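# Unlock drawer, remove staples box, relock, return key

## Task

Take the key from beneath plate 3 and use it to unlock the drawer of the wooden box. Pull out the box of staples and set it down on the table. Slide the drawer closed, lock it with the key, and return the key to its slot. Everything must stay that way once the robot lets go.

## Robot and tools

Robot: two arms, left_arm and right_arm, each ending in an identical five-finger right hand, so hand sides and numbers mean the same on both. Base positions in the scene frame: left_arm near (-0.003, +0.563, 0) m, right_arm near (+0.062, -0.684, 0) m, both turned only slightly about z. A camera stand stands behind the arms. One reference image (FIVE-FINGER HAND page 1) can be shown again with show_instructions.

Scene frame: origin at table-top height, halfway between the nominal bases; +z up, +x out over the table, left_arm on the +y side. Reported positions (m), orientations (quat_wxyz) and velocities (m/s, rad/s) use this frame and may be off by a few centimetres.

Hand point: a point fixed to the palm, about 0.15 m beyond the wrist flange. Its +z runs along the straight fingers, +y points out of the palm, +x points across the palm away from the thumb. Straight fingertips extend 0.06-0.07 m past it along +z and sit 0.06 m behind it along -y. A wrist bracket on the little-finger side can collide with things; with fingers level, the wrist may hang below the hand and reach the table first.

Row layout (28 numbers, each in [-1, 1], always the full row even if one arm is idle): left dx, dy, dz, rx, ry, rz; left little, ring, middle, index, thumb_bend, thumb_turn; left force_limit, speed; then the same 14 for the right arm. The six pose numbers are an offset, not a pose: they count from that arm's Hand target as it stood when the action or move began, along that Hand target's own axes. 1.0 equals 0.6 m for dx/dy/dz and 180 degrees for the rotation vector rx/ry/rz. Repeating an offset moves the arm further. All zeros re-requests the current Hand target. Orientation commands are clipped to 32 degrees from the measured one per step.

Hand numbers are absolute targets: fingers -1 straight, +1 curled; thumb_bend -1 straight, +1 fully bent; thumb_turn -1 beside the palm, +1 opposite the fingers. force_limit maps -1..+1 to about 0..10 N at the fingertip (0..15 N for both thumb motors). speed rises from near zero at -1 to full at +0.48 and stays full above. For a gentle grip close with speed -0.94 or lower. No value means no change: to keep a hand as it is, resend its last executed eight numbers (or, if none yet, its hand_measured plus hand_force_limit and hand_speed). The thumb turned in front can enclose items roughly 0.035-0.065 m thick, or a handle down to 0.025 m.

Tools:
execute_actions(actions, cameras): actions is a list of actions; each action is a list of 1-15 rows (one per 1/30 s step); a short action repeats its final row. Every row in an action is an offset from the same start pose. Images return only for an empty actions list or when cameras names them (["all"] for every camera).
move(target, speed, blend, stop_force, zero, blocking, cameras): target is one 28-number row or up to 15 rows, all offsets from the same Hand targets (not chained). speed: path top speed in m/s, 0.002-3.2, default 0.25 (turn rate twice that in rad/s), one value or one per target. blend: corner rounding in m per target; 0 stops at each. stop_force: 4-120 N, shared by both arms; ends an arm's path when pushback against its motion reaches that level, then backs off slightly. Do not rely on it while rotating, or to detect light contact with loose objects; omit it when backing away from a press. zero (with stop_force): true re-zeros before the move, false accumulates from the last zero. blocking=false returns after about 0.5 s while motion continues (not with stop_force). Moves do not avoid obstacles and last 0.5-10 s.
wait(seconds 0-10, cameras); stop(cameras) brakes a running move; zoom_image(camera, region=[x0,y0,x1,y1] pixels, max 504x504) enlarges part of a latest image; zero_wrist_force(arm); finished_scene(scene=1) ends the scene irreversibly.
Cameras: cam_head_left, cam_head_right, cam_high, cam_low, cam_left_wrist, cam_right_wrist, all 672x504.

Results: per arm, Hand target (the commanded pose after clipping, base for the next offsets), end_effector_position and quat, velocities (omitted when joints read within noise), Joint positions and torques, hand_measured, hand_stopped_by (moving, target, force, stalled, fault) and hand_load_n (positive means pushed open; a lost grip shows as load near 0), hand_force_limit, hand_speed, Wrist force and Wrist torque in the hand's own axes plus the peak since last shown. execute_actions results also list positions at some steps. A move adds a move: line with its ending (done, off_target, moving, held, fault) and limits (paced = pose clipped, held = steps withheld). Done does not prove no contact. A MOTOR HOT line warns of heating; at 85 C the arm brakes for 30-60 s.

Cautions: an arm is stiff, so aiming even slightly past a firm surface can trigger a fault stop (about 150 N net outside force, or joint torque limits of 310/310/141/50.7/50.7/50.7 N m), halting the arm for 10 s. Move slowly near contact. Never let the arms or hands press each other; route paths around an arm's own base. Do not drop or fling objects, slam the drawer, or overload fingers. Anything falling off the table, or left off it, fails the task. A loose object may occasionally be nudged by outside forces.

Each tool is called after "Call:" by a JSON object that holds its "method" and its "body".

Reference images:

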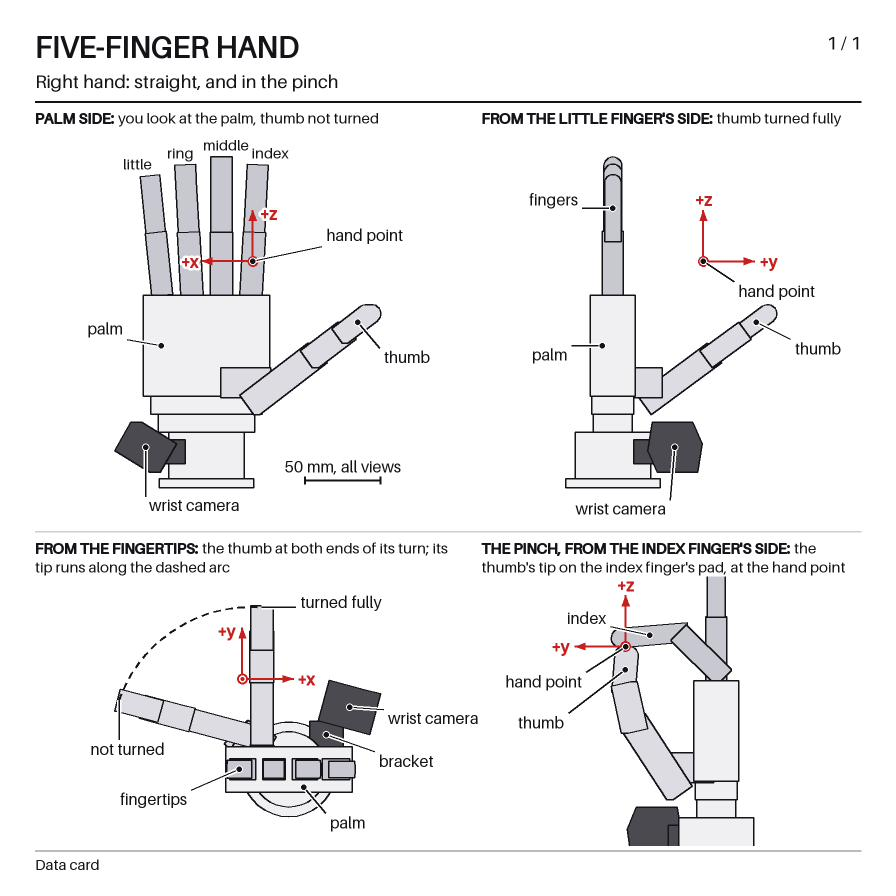

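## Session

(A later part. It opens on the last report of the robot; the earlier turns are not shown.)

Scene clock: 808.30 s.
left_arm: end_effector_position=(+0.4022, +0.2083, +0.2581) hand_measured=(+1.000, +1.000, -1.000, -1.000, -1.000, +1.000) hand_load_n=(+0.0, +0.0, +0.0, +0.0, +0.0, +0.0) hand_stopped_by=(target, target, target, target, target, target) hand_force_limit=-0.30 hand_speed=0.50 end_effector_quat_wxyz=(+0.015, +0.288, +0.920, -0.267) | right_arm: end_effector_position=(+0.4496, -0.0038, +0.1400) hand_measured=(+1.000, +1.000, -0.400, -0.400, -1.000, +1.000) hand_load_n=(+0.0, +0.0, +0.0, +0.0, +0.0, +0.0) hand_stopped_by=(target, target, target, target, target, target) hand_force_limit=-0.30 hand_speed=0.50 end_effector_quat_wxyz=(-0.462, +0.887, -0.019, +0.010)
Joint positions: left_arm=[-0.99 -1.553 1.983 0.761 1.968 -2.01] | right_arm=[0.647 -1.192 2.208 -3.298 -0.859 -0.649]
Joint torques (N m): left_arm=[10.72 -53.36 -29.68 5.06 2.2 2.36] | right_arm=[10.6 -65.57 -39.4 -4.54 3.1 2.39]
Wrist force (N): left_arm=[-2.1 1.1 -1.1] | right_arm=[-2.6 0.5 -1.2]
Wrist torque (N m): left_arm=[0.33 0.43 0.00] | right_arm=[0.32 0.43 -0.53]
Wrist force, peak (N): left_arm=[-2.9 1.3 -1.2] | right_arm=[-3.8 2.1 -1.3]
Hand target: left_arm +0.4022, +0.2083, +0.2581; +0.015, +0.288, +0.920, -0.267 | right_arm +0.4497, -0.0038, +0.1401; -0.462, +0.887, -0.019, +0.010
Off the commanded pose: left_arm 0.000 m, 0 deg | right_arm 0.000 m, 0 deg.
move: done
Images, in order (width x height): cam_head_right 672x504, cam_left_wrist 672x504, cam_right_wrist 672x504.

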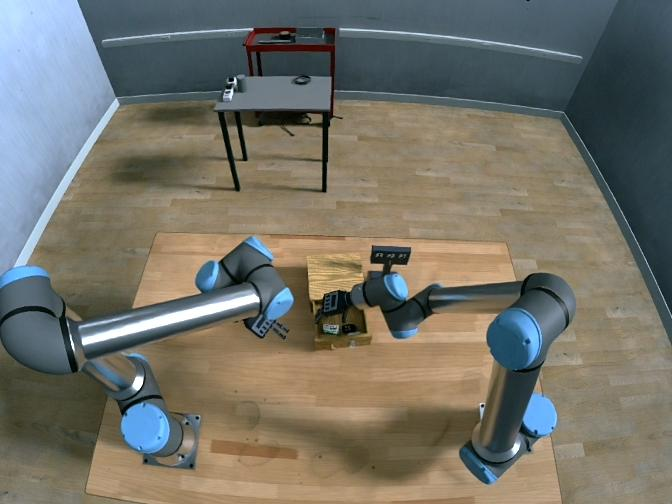

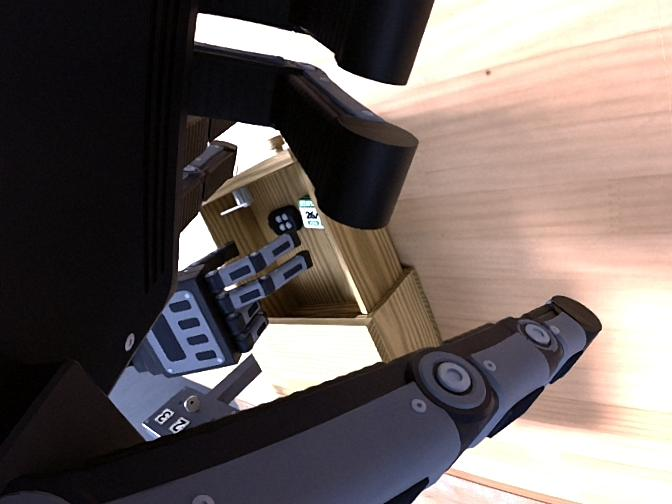

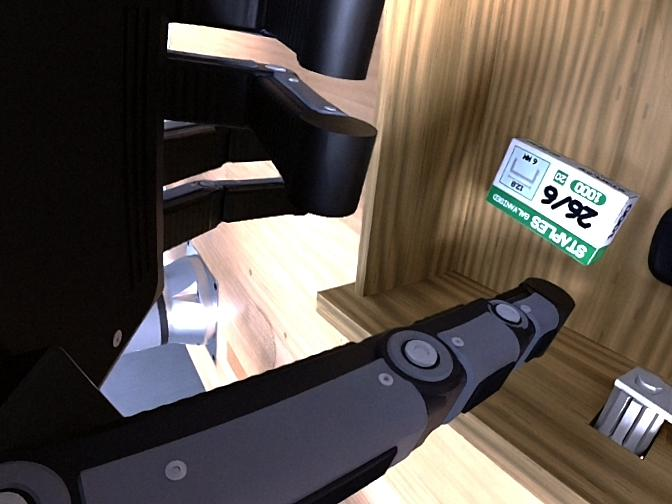

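Call:
{"method": "move", "body": {"target": [0,0,0,0,0,0,1,1,-1,-1,-1,1,-0.3,0.5, 0,0.0683,0.0478,0,0,0,1,1,-0.4,-0.4,-1,1,-0.3,0.5], "speed": 0.1, "cameras": ["cam_right_wrist"]}}

Call:
{"method": "zoom_image", "body": {"camera": "cam_right_wrist", "region": [370, 90, 622, 342]}}

Scene clock: 811.97 s.
left_arm: end_effector_position=(+0.4022, +0.2083, +0.2581) hand_measured=(+1.000, +1.000, -1.000, -1.000, -1.000, +1.000) hand_load_n=(+0.0, +0.0, +0.0, +0.0, +0.0, +0.0) hand_stopped_by=(target, target, target, target, target, target) hand_force_limit=-0.30 hand_speed=0.50 end_effector_quat_wxyz=(+0.015, +0.288, +0.920, -0.267) | right_arm: end_effector_position=(+0.4496, -0.0038, +0.0899) hand_measured=(+1.000, +1.000, -0.400, -0.400, -1.000, +1.000) hand_load_n=(+0.0, +0.0, +0.0, +0.0, +0.0, +0.0) hand_stopped_by=(target, target, target, target, target, target) hand_force_limit=-0.30 hand_speed=0.50 end_effector_quat_wxyz=(-0.462, +0.887, -0.019, +0.010)
Joint positions: left_arm=[-0.99 -1.553 1.983 0.761 1.968 -2.01] | right_arm=[0.647 -1.103 2.218 -3.398 -0.859 -0.649]
Joint torques (N m): left_arm=[10.85 -53.72 -30.01 4.97 2.24 2.41] | right_arm=[-3.6 -84.6 -30 -2.14 -1.12 2.69]
Wrist force (N): left_arm=[-2.2 1.0 -0.9] | right_arm=[-5.1 0.4 -3.9]
Wrist torque (N m): left_arm=[0.32 0.44 0.00] | right_arm=[0.45 0.88 -0.66]
Wrist force, peak (N): left_arm=[-2.8 0.9 -1.5] | right_arm=[-3.1 -25.0 -31.7]
Hand target: left_arm +0.4022, +0.2083, +0.2581; +0.015, +0.288, +0.920, -0.267 | right_arm +0.4497, -0.0037, +0.0901; -0.462, +0.887, -0.019, +0.010
Off the commanded pose: left_arm 0.000 m, 0 deg | right_arm 0.000 m, 0 deg.
move: done
Images, in order (width x height): cam_right_wrist 672x504.

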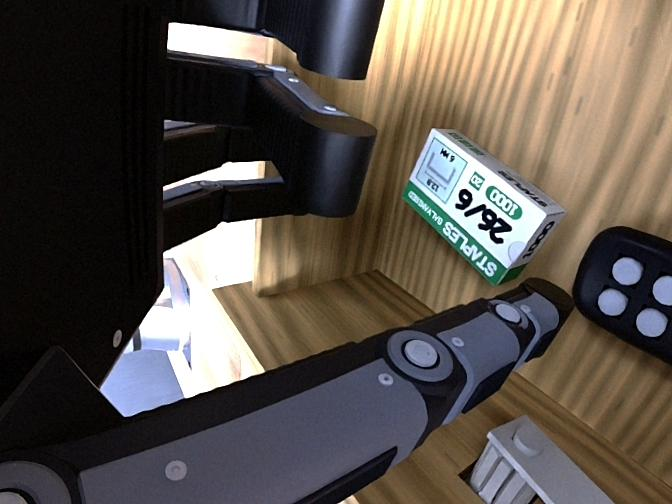

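Scaled by 2.000 from the camera's 672x504 image, which has a finer 960x720 frame.

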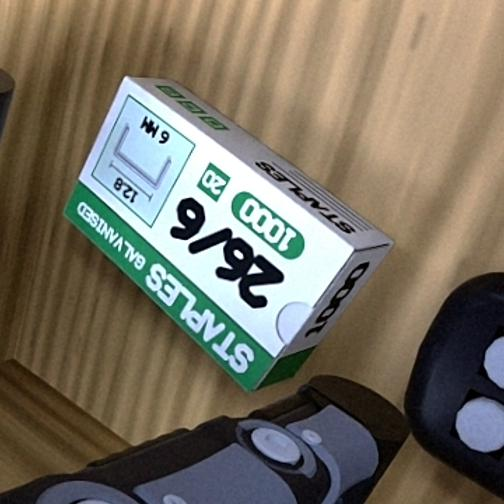

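Call:
{"method": "execute_actions", "body": {"actions": [], "cameras": ["cam_head_left","cam_head_right","cam_left_wrist","cam_high","cam_low"]}}

Scene clock: 812.47 s.
left_arm: end_effector_position=(+0.4022, +0.2083, +0.2581) hand_measured=(+1.000, +1.000, -1.000, -1.000, -1.000, +1.000) hand_load_n=(+0.0, +0.0, +0.0, +0.0, +0.0, +0.0) hand_stopped_by=(target, target, target, target, target, target) hand_force_limit=-0.30 hand_speed=0.50 end_effector_quat_wxyz=(+0.015, +0.288, +0.920, -0.267) | right_arm: end_effector_position=(+0.4497, -0.0037, +0.0901) hand_measured=(+1.000, +1.000, -0.400, -0.400, -1.000, +1.000) hand_load_n=(+0.0, +0.0, +0.0, +0.0, +0.0, +0.0) hand_stopped_by=(target, target, target, target, target, target) hand_force_limit=-0.30 hand_speed=0.50 end_effector_quat_wxyz=(-0.462, +0.887, -0.019, +0.010)
Joint positions: left_arm=[-0.99 -1.553 1.983 0.761 1.968 -2.01] | right_arm=[0.647 -1.103 2.218 -3.398 -0.859 -0.649]
Joint velocities: within noise
Joint torques (N m): left_arm=[10.93 -53.49 -30.09 4.73 2.04 2.32] | right_arm=[-5.09 -83.68 -35.37 -5.13 -1.61 2.68]
Wrist force (N): left_arm=[-2.2 1.1 -1.3] | right_arm=[-5.1 0.2 -3.8]
Wrist torque (N m): left_arm=[0.34 0.45 0.00] | right_arm=[0.42 0.87 -0.69]
Wrist force, peak (N): left_arm=[-2.6 1.1 -1.2] | right_arm=[-5.1 0.0 -4.4]
Hand target: left_arm +0.4022, +0.2083, +0.2581; +0.015, +0.288, +0.920, -0.267 | right_arm +0.4497, -0.0037, +0.0901; -0.462, +0.887, -0.019, +0.010
Off the commanded pose: left_arm 0.000 m, 0 deg | right_arm 0.000 m, 0 deg.
Images, in order (width x height): cam_head_left 672x504, cam_head_right 672x504, cam_high 672x504, cam_low 672x504, cam_left_wrist 672x504.

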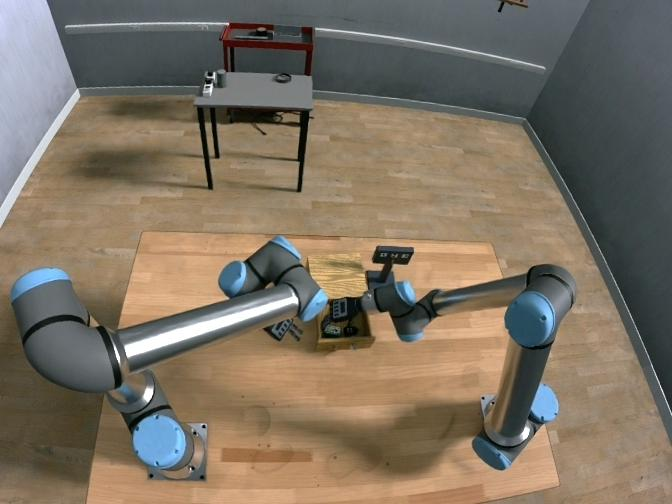

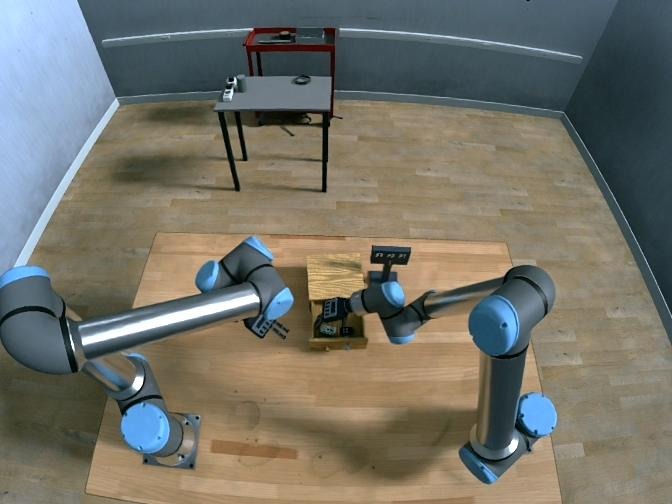

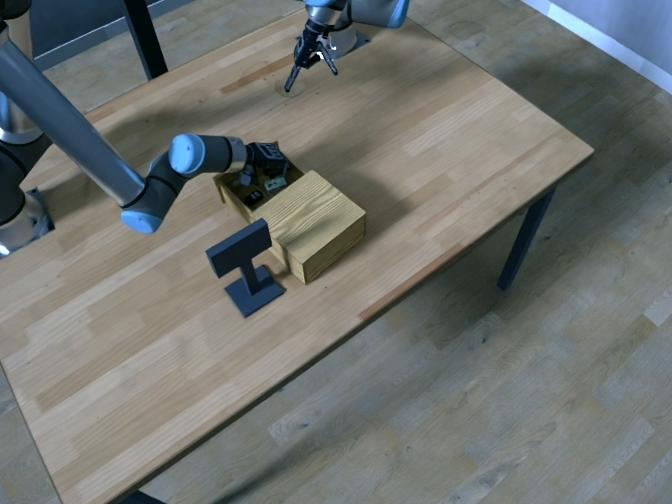

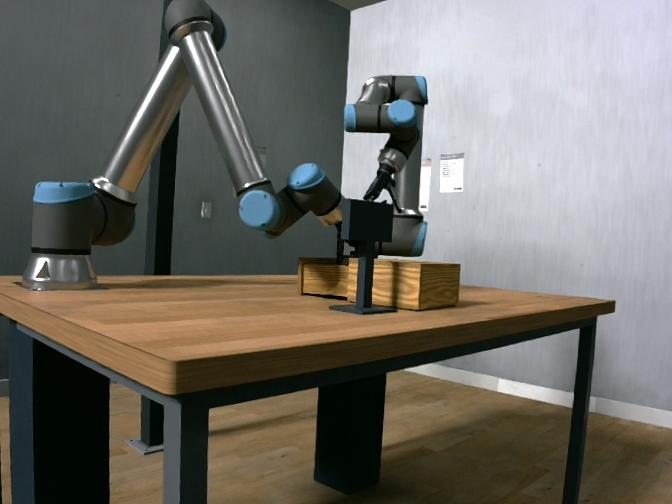

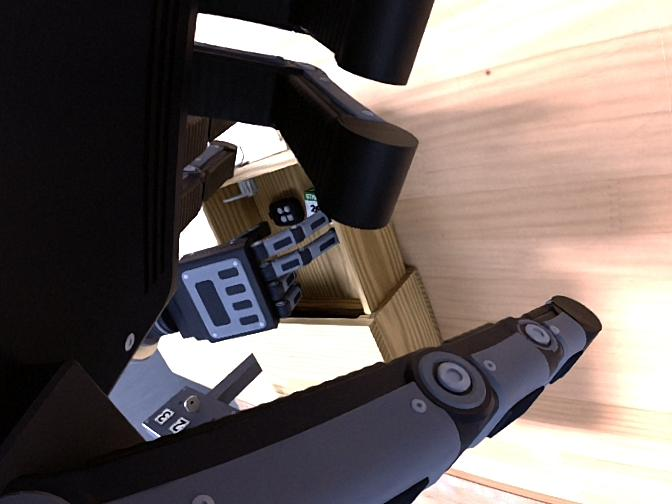

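Call:
{"method": "zoom_image", "body": {"camera": "cam_left_wrist", "region": [180, 150, 420, 390]}}

Call:
{"method": "zoom_image", "body": {"camera": "cam_head_right", "region": [290, 230, 440, 380]}}

Call:
{"method": "zoom_image", "body": {"camera": "cam_low", "region": [230, 160, 480, 330]}}

Scaled by 2.100 from the camera's 672x504 image, which has a finer 960x720 frame.

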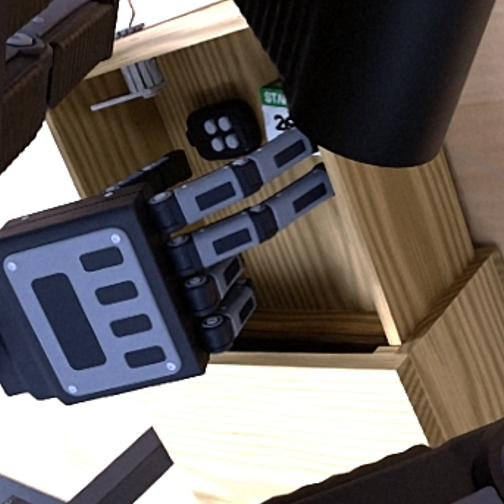

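Scaled by 3.360.

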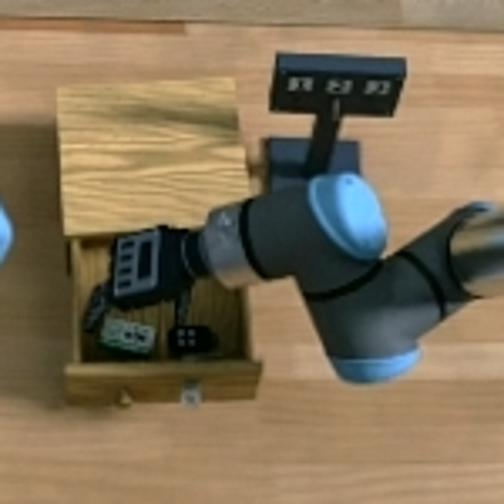

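Scaled by 2.016.

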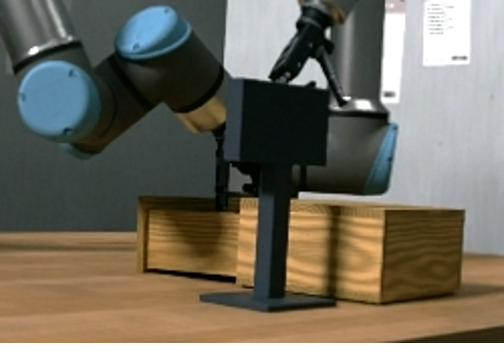

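Call:
{"method": "zoom_image", "body": {"camera": "cam_left_wrist", "region": [280, 170, 400, 290]}}

Scaled by 4.200 from the camera's 672x504 image, which has a finer 960x720 frame.

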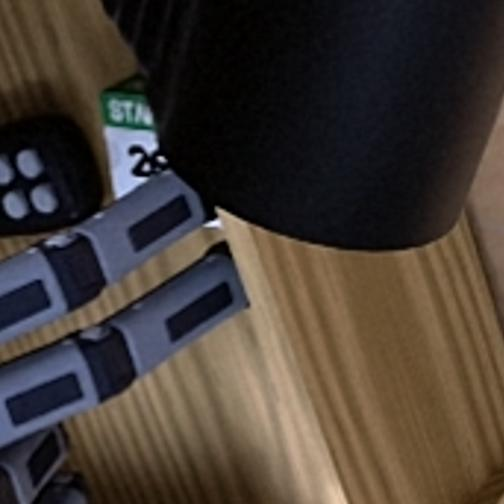

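Call:
{"method": "move", "body": {"target": [0,0,0,0,0,0,1,1,-1,-1,-1,1,-0.3,0.5,0,-0.041,-0.0287,0,0,0,1,1,-0.4,-0.4,-1,1,-0.3,0.5], "speed": 0.06, "cameras": ["cam_left_wrist","cam_right_wrist","cam_head_left","cam_high"]}}

Scene clock: 818.70 s.
left_arm: end_effector_position=(+0.4022, +0.2083, +0.2581) hand_measured=(+1.000, +1.000, -1.000, -1.000, -1.000, +1.000) hand_load_n=(+0.0, +0.5, +0.0, +0.0, +0.0, +0.0) hand_stopped_by=(target, target, target, target, target, target) hand_force_limit=-0.30 hand_speed=0.50 end_effector_quat_wxyz=(+0.015, +0.288, +0.920, -0.267) | right_arm: end_effector_position=(+0.4498, -0.0037, +0.1203) hand_measured=(+1.000, +1.000, -0.400, -0.400, -1.000, +1.000) hand_load_n=(+0.0, +0.0, +0.0, +0.0, +0.0, +0.0) hand_stopped_by=(target, target, target, target, target, target) hand_force_limit=-0.30 hand_speed=0.50 end_effector_quat_wxyz=(-0.462, +0.887, -0.019, +0.010)
Joint positions: left_arm=[-0.99 -1.553 1.983 0.761 1.968 -2.01] | right_arm=[0.647 -1.157 2.213 -3.338 -0.859 -0.649]
Joint torques (N m): left_arm=[11.41 -53.49 -30.01 4.99 1.94 2.32] | right_arm=[-5.32 -48.36 -28.34 -6.01 -1.23 -2.56]
Wrist force (N): left_arm=[-2.2 0.9 -1.1] | right_arm=[-5.2 -0.1 -3.8]
Wrist torque (N m): left_arm=[0.31 0.45 -0.01] | right_arm=[0.39 0.90 -0.71]
Wrist force, peak (N): left_arm=[-2.5 1.5 -1.4] | right_arm=[-5.1 0.6 -4.5]
Hand target: left_arm +0.4022, +0.2083, +0.2581; +0.015, +0.288, +0.920, -0.267 | right_arm +0.4497, -0.0038, +0.1201; -0.462, +0.887, -0.019, +0.010
Off the commanded pose: left_arm 0.000 m, 0 deg | right_arm 0.000 m, 0 deg.
move: done
Images, in order (width x height): cam_head_left 672x504, cam_high 672x504, cam_left_wrist 672x504, cam_right_wrist 672x504.

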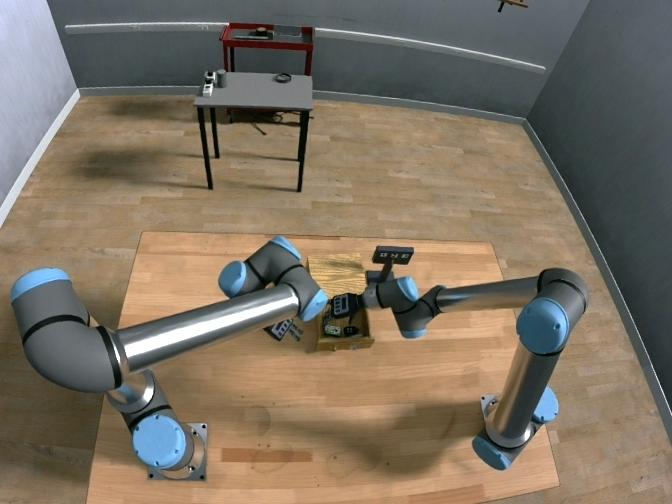

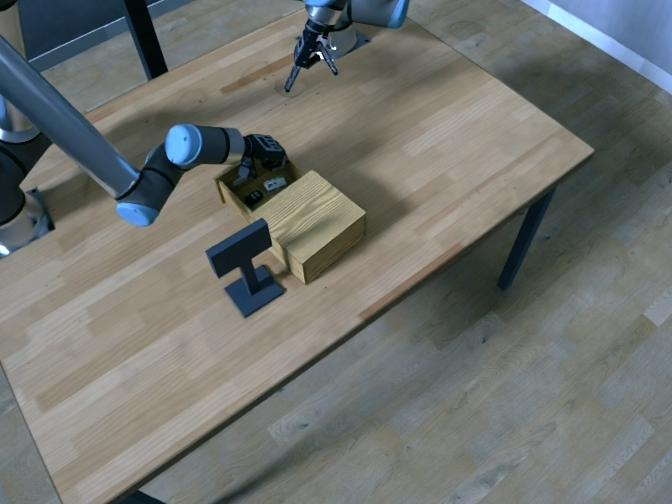

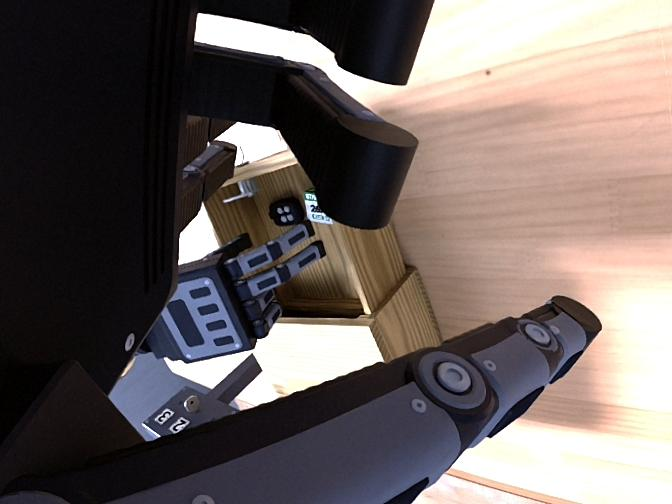

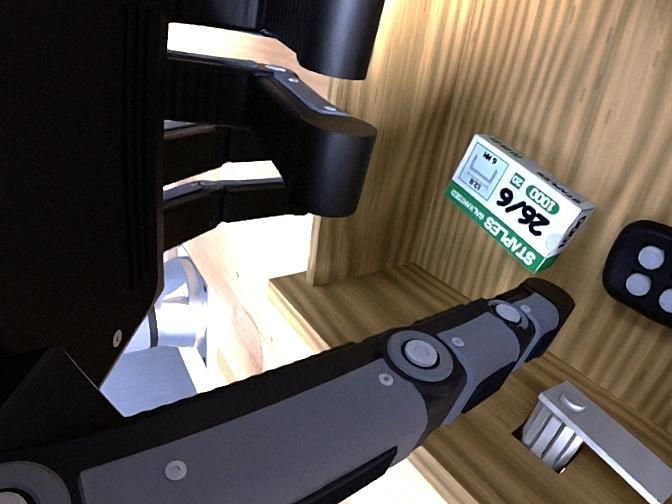

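Call:
{"method": "zoom_image", "body": {"camera": "cam_right_wrist", "region": [270, 100, 672, 504]}}

Call:
{"method": "zoom_image", "body": {"camera": "cam_left_wrist", "region": [180, 120, 420, 380]}}

Call:
{"method": "zoom_image", "body": {"camera": "cam_high", "region": [190, 110, 390, 290]}}

Call:
{"method": "zoom_image", "body": {"camera": "cam_head_left", "region": [260, 240, 420, 370]}}

Scaled by 1.248 from the camera's 672x504 image, which has a finer 960x720 frame.

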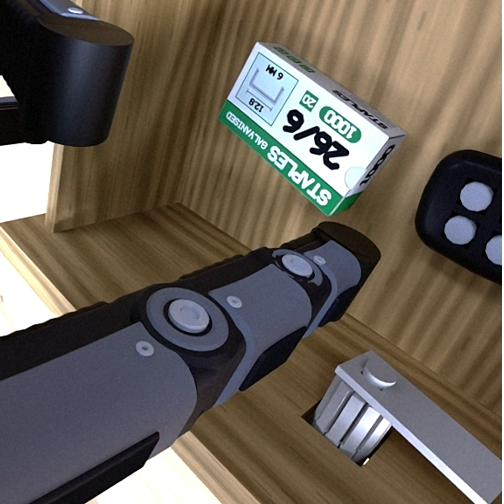

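Scaled by 1.938 from the camera's 672x504 image, which has a finer 960x720 frame.

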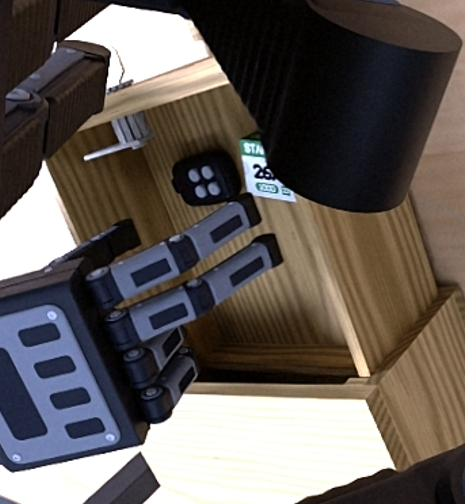

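Scaled by 2.520.

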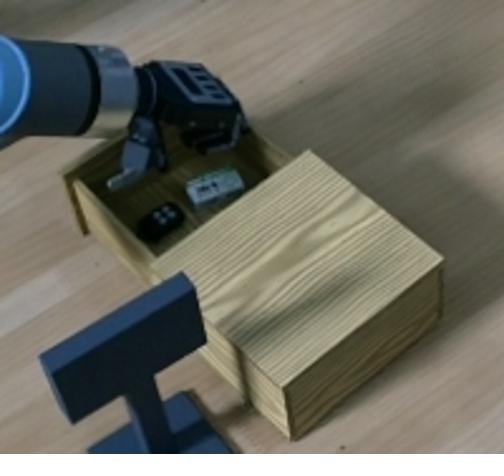

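Scaled by 3.150.

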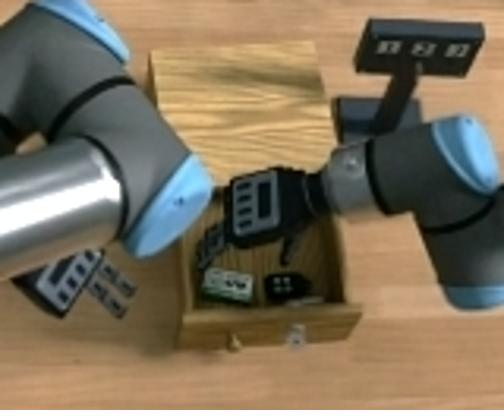

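Call:
{"method": "zoom_image", "body": {"camera": "cam_right_wrist", "region": [420, 110, 672, 310]}}

Scaled by 2.000 from the camera's 672x504 image, which has a finer 960x720 frame.

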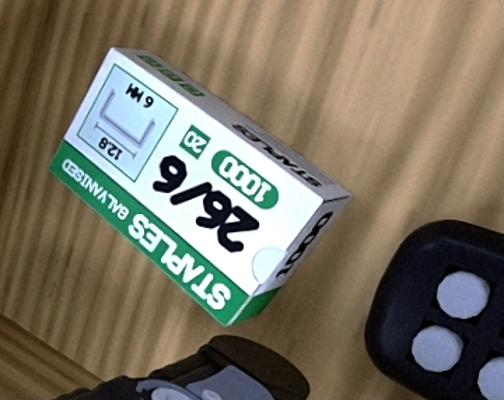

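Call:
{"method": "move", "body": {"target": [0,0,0,0,0,0,1,1,-1,-1,-1,1,-0.3,0.5,0.0005,-0.0879,-0.0779,-0.3053,0.016,0.0307,1,1,-1,-1,-1,1,-0.3,0.5], "speed": 0.25, "cameras": ["cam_left_wrist","cam_right_wrist","cam_head_left"]}}

Scene clock: 831.70 s.
left_arm: end_effector_position=(+0.4022, +0.2083, +0.2581) hand_measured=(+1.000, +1.000, -1.000, -1.000, -1.000, +1.000) hand_load_n=(+0.0, +0.0, +0.0, +0.0, +0.5, +0.0) hand_stopped_by=(target, target, target, target, target, target) hand_force_limit=-0.30 hand_speed=0.50 end_effector_quat_wxyz=(+0.015, +0.288, +0.920, -0.267) | right_arm: end_effector_position=(+0.4496, -0.0117, +0.1901) hand_measured=(+1.000, +1.000, -1.000, -1.000, -1.000, +1.000) hand_load_n=(+0.0, +0.0, +0.0, +0.0, +0.0, +0.0) hand_stopped_by=(target, target, target, target, target, target) hand_force_limit=-0.30 hand_speed=0.50 end_effector_quat_wxyz=(+0.000, +0.997, -0.074, +0.000)
Joint positions: left_arm=[-0.99 -1.553 1.983 0.761 1.968 -2.01] | right_arm=[0.875 -1.21 1.755 -2.118 -1.571 -0.591]
Joint torques (N m): left_arm=[10.59 -53.36 -30.64 4.77 2.01 2.39] | right_arm=[-9.42 -94.63 -28.74 -2.83 -0.35 -2.92]
Wrist force (N): left_arm=[-2.3 0.9 -1.4] | right_arm=[-5.5 1.0 -3.5]
Wrist torque (N m): left_arm=[0.32 0.47 -0.01] | right_arm=[0.57 0.88 -0.63]
Wrist force, peak (N): left_arm=[-2.7 1.6 -0.8] | right_arm=[-5.9 1.2 -4.8]
Hand target: left_arm +0.4022, +0.2083, +0.2581; +0.015, +0.288, +0.920, -0.267 | right_arm +0.4496, -0.0118, +0.1901; +0.000, +0.997, -0.074, +0.000
Off the commanded pose: left_arm 0.000 m, 0 deg | right_arm 0.000 m, 0 deg.
move: done
Images, in order (width x height): cam_head_left 672x504, cam_left_wrist 672x504, cam_right_wrist 672x504.

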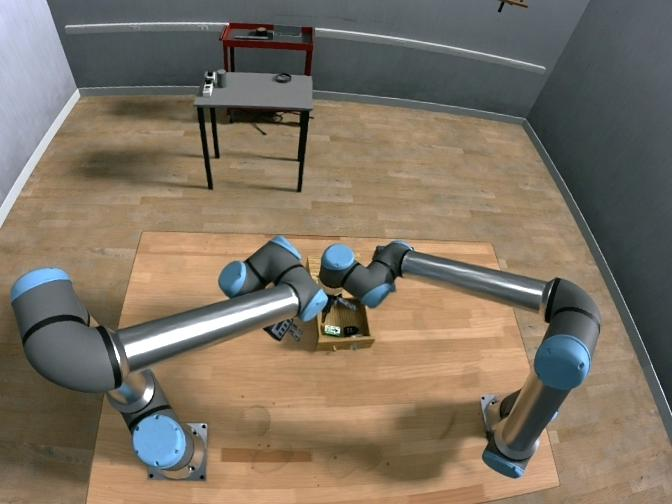

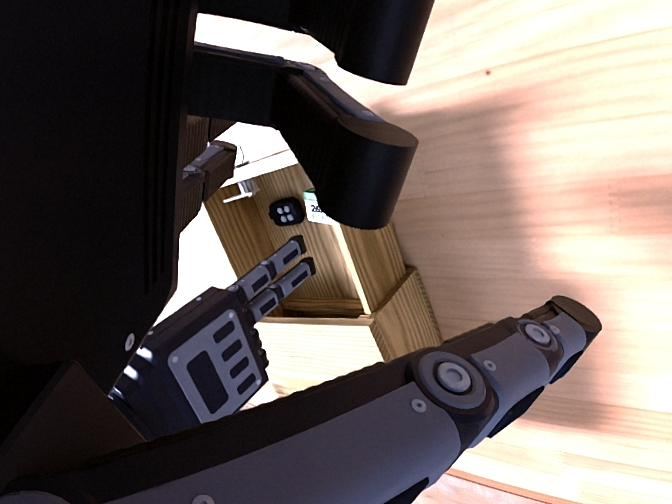

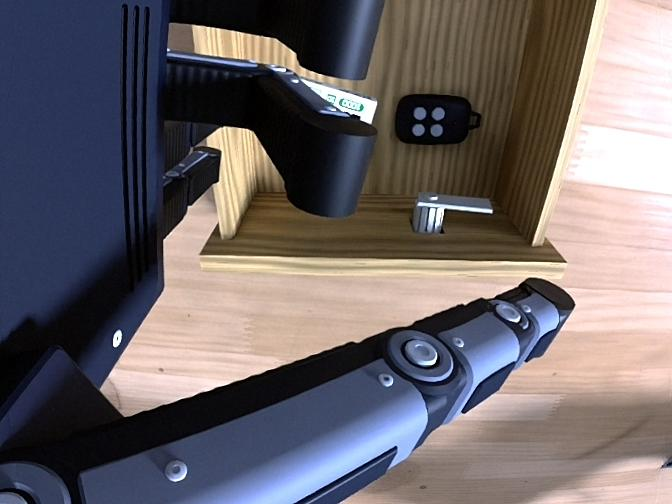

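Call:
{"method": "zoom_image", "body": {"camera": "cam_right_wrist", "region": [150, 0, 600, 300]}}

Scaled by 1.120 from the camera's 672x504 image, which has a finer 960x720 frame.

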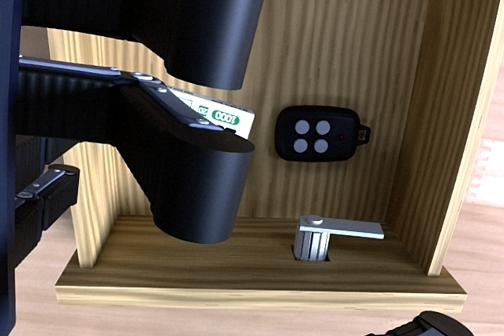

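Call:
{"method": "move", "body": {"target": [0,0,0,0,0,0,1,1,-1,-1,-1,1,-0.3,0.5,0,0,0,0,0,0,-1,-1,-1,-1,-1,1,-0.3,0.5], "cameras": ["cam_right_wrist"]}}

Call:
{"method": "zoom_image", "body": {"camera": "cam_right_wrist", "region": [170, 0, 570, 300]}}

Scene clock: 837.93 s.
left_arm: end_effector_position=(+0.4022, +0.2083, +0.2581) hand_measured=(+1.000, +1.000, -1.000, -1.000, -1.000, +1.000) hand_load_n=(+0.0, +0.0, +0.0, +0.0, -0.5, +0.0) hand_stopped_by=(target, target, target, target, target, target) hand_force_limit=-0.30 hand_speed=0.50 end_effector_quat_wxyz=(+0.015, +0.288, +0.920, -0.267) | right_arm: end_effector_position=(+0.4496, -0.0118, +0.1901) hand_measured=(-1.000, -1.000, -1.000, -1.000, -1.000, +1.000) hand_load_n=(+0.0, +0.0, +0.0, +0.0, +0.0, +0.0) hand_stopped_by=(target, target, target, target, target, target) hand_force_limit=-0.30 hand_speed=0.50 end_effector_quat_wxyz=(+0.000, +0.997, -0.074, +0.000)
Joint positions: left_arm=[-0.99 -1.553 1.983 0.761 1.968 -2.01] | right_arm=[0.875 -1.21 1.755 -2.118 -1.571 -0.591]
Joint torques (N m): left_arm=[10.33 -54.29 -30.55 5.14 2.12 2.06] | right_arm=[-10.15 -93.29 -27.11 -2.86 -0.75 -3.29]
Wrist force (N): left_arm=[-2.4 1.1 -1.6] | right_arm=[-5.2 1.3 -4.0]
Wrist torque (N m): left_arm=[0.37 0.48 -0.01] | right_arm=[0.62 0.84 -0.60]
Wrist force, peak (N): left_arm=[-2.8 1.5 -1.0] | right_arm=[-5.7 1.3 -4.0]
Hand target: left_arm +0.4022, +0.2083, +0.2581; +0.015, +0.288, +0.920, -0.267 | right_arm +0.4496, -0.0118, +0.1901; +0.000, +0.997, -0.074, +0.000
Off the commanded pose: left_arm 0.000 m, 0 deg | right_arm 0.000 m, 0 deg.
move: done
Images, in order (width x height): cam_right_wrist 672x504.

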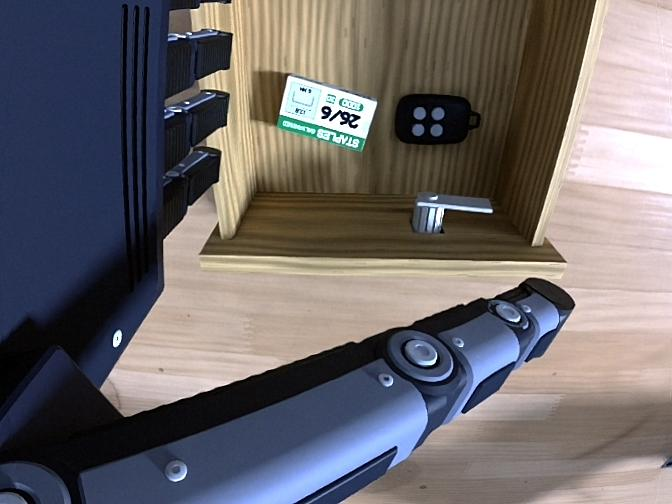

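Scaled by 1.260 from the camera's 672x504 image, which has a finer 960x720 frame.

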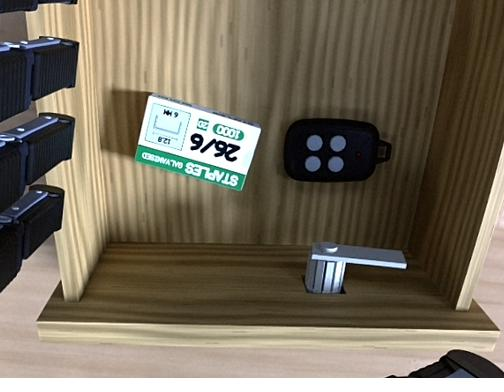

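Call:
{"method": "move", "body": {"target": [0,0,0,0,0,0,1,1,-1,-1,-1,1,-0.3,0.5,0,0.0025,0.1,0,0,0,-1,-1,-1,-1,-1,1,-0.3,0.5], "speed": 0.05, "stop_force": 6, "cameras": ["cam_right_wrist","cam_left_wrist"]}}

Call:
{"method": "zoom_image", "body": {"camera": "cam_right_wrist", "region": [150, 0, 550, 300]}}

Scene clock: 842.07 s.
left_arm: end_effector_position=(+0.4022, +0.2083, +0.2581) hand_measured=(+1.000, +1.000, -1.000, -1.000, -1.000, +1.000) hand_load_n=(+0.0, +0.0, +0.0, +0.0, +0.0, +0.0) hand_stopped_by=(target, target, target, target, target, target) hand_force_limit=-0.30 hand_speed=0.50 end_effector_quat_wxyz=(+0.015, +0.288, +0.920, -0.267) | right_arm: end_effector_position=(+0.4494, -0.0133, +0.1301) hand_measured=(-1.000, -1.000, -1.000, -1.000, -1.000, +1.000) hand_load_n=(+0.0, +0.0, +0.0, +0.0, +0.0, +0.0) hand_stopped_by=(target, target, target, target, target, target) hand_force_limit=-0.30 hand_speed=0.50 end_effector_quat_wxyz=(+0.000, +0.997, -0.074, +0.000)
Joint positions: left_arm=[-0.99 -1.553 1.983 0.761 1.968 -2.01] | right_arm=[0.874 -1.155 1.801 -2.218 -1.571 -0.592]
Joint torques (N m): left_arm=[12.1 -53.82 -30.29 4.79 2.11 2.07] | right_arm=[-4.77 -95.7 -51.18 -2.61 0.23 -1.76]
Wrist force (N): left_arm=[-2.2 1.3 -1.3] | right_arm=[-5.4 0.9 -3.9]
Wrist torque (N m): left_arm=[0.38 0.45 0.00] | right_arm=[0.63 0.88 -0.61]
Wrist force, peak (N): left_arm=[-2.6 1.2 -1.6] | right_arm=[-5.3 1.1 -4.8]
Hand target: left_arm +0.4022, +0.2083, +0.2581; +0.015, +0.288, +0.920, -0.267 | right_arm +0.4494, -0.0133, +0.1301; +0.000, +0.997, -0.074, +0.000
Off the commanded pose: left_arm 0.000 m, 0 deg | right_arm 0.000 m, 0 deg.
move: done
Images, in order (width x height): cam_left_wrist 672x504, cam_right_wrist 672x504.

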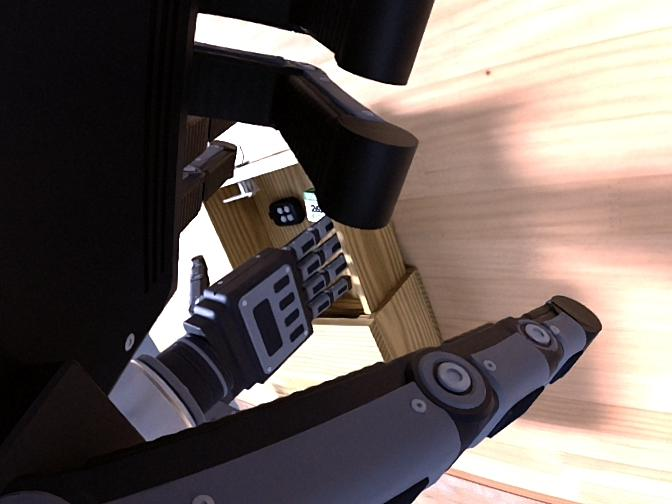

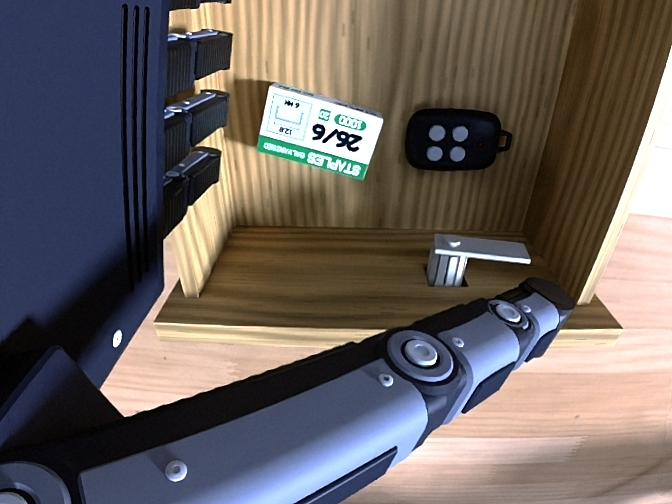

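Scaled by 1.260 from the camera's 672x504 image, which has a finer 960x720 frame.

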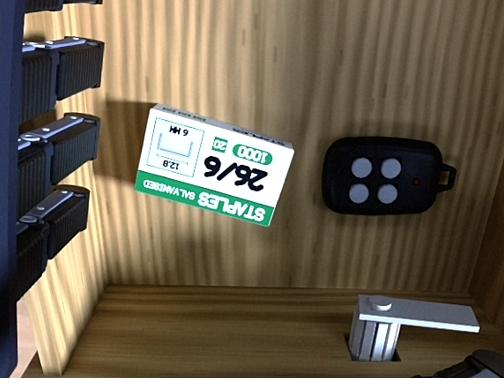

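Call:
{"method": "zoom_image", "body": {"camera": "cam_right_wrist", "region": [150, 20, 300, 260]}}

Scaled by 2.100 from the camera's 672x504 image, which has a finer 960x720 frame.

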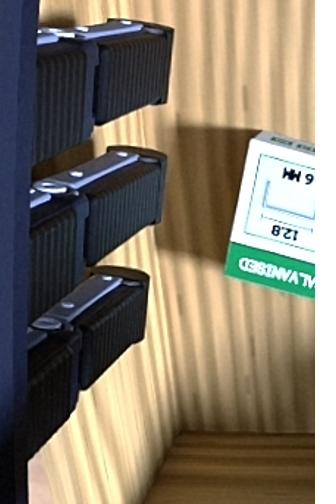

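Call:
{"method": "move", "body": {"target": [0,0,0,0,0,0,1,1,-1,-1,-1,1,-0.3,0.5,0,0,0.0667,0,0,0,-1,-1,-1,-1,-1,1,-0.3,0.5], "speed": 0.03, "stop_force": 5, "cameras": ["cam_right_wrist","cam_left_wrist"]}}

Call:
{"method": "zoom_image", "body": {"camera": "cam_right_wrist", "region": [150, 0, 550, 300]}}

Scene clock: 847.23 s.
left_arm: end_effector_position=(+0.4022, +0.2083, +0.2581) hand_measured=(+1.000, +1.000, -1.000, -1.000, -1.000, +1.000) hand_load_n=(+0.0, +0.0, +0.0, +0.0, +0.0, +0.0) hand_stopped_by=(target, target, target, target, target, target) hand_force_limit=-0.30 hand_speed=0.50 end_effector_quat_wxyz=(+0.015, +0.288, +0.920, -0.267) | right_arm: end_effector_position=(+0.4495, -0.0133, +0.0901) hand_measured=(-1.000, -1.000, -1.000, -1.000, -1.000, +1.000) hand_load_n=(+0.0, +0.0, +0.0, +0.0, +0.0, +0.0) hand_stopped_by=(target, target, target, target, target, target) hand_force_limit=-0.30 hand_speed=0.50 end_effector_quat_wxyz=(+0.000, +0.997, -0.074, +0.000)
Joint positions: left_arm=[-0.99 -1.553 1.983 0.761 1.968 -2.01] | right_arm=[0.874 -1.113 1.824 -2.283 -1.571 -0.592]
Joint torques (N m): left_arm=[9.76 -53.53 -30.59 4.79 2 2.29] | right_arm=[-11.49 -99.31 -49.16 -2.68 0.93 -1]
Wrist force (N): left_arm=[-2.5 1.1 -1.2] | right_arm=[-5.6 1.1 -3.7]
Wrist torque (N m): left_arm=[0.34 0.49 -0.03] | right_arm=[0.65 0.88 -0.61]
Wrist force, peak (N): left_arm=[-3.2 0.7 -1.5] | right_arm=[-5.7 1.2 -4.3]
Hand target: left_arm +0.4022, +0.2083, +0.2581; +0.015, +0.288, +0.920, -0.267 | right_arm +0.4495, -0.0133, +0.0901; +0.000, +0.997, -0.074, +0.000
Off the commanded pose: left_arm 0.000 m, 0 deg | right_arm 0.000 m, 0 deg.
move: done
Images, in order (width x height): cam_left_wrist 672x504, cam_right_wrist 672x504.

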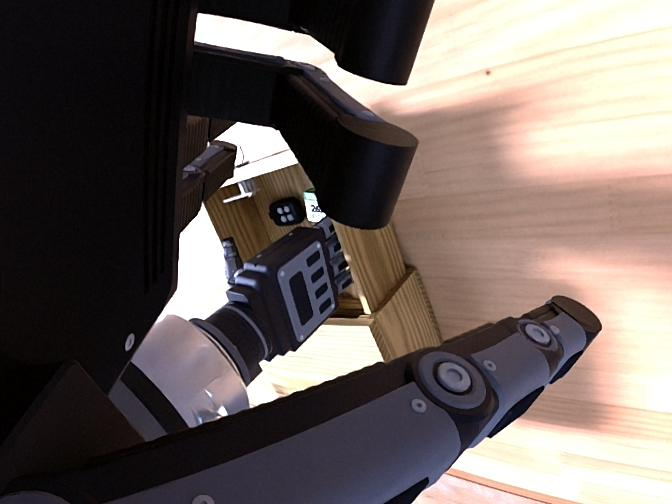

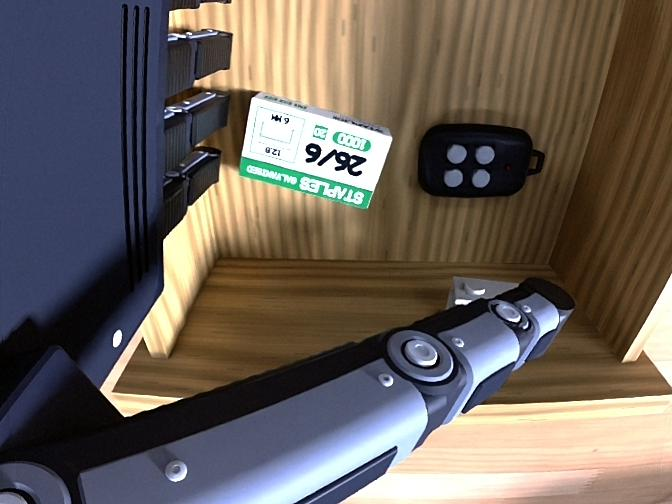

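Scaled by 1.260 from the camera's 672x504 image, which has a finer 960x720 frame.

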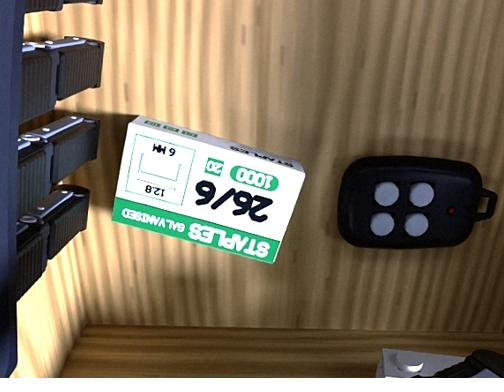

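Call:
{"method": "move", "body": {"target": [[0,0,0,0,0,0,1,1,-1,-1,-1,1,-0.3,0.5,0,0,-0.0833,0,0,0,-1,-1,-1,-1,-1,1,-0.3,0.5],[0,0,0,0,0,0,1,1,-1,-1,-1,1,-0.3,0.5,0.0133,0.125,-0.0833,0,0,0,-1,-1,-1,-1,-1,1,-0.3,0.5]], "speed": 0.12, "blend": 0.01, "cameras": ["cam_right_wrist"]}}

Call:
{"method": "zoom_image", "body": {"camera": "cam_right_wrist", "region": [100, 0, 500, 300]}}

Scene clock: 852.73 s.
left_arm: end_effector_position=(+0.4022, +0.2083, +0.2581) hand_measured=(+1.000, +1.000, -1.000, -1.000, -1.000, +1.000) hand_load_n=(+0.0, +0.0, +0.0, +0.0, +0.0, +0.0) hand_stopped_by=(target, target, target, target, target, target) hand_force_limit=-0.30 hand_speed=0.50 end_effector_quat_wxyz=(+0.015, +0.288, +0.920, -0.267) | right_arm: end_effector_position=(+0.4463, -0.0888, +0.1401) hand_measured=(-1.000, -1.000, -1.000, -1.000, -1.000, +1.000) hand_load_n=(-0.5, +0.0, +0.0, -0.5, +0.0, +0.5) hand_stopped_by=(target, target, target, target, target, target) hand_force_limit=-0.30 hand_speed=0.50 end_effector_quat_wxyz=(+0.000, +0.997, -0.074, +0.000) end_effector_velocity=(+0.001, +0.003, +0.000) end_effector_angular_velocity=(+0.000, +0.000, -0.002)
Joint positions: left_arm=[-0.99 -1.553 1.983 0.761 1.968 -2.01] | right_arm=[0.811 -1.257 1.93 -2.245 -1.571 -0.656]
Joint velocities: left_arm=[within noise] | right_arm=[0.002 0.004 -0.005 0.002 0 0.004]
Joint torques (N m): left_arm=[11.57 -51.81 -31.62 4.82 2.29 2.08] | right_arm=[7.67 -52.92 -49.46 -2.42 1.26 2.57]
Wrist force (N): left_arm=[-2.5 1.3 -1.4] | right_arm=[-5.4 1.2 -4.5]
Wrist torque (N m): left_arm=[0.39 0.49 -0.01] | right_arm=[0.70 0.85 -0.69]
Wrist force, peak (N): left_arm=[-3.0 1.1 -1.0] | right_arm=[-5.5 0.0 -5.0]
Hand target: left_arm +0.4022, +0.2083, +0.2581; +0.015, +0.288, +0.920, -0.267 | right_arm +0.4463, -0.0887, +0.1401; +0.000, +0.997, -0.074, +0.000
Off the commanded pose: left_arm 0.000 m, 0 deg | right_arm 0.000 m, 0 deg.
move: done
Images, in order (width x height): cam_right_wrist 672x504.

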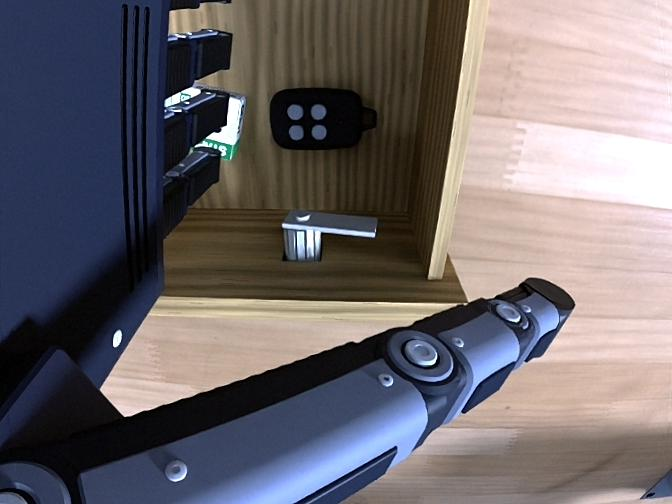

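Scaled by 1.260 from the camera's 672x504 image, which has a finer 960x720 frame.

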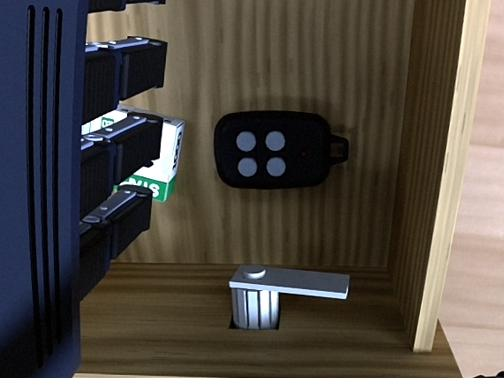

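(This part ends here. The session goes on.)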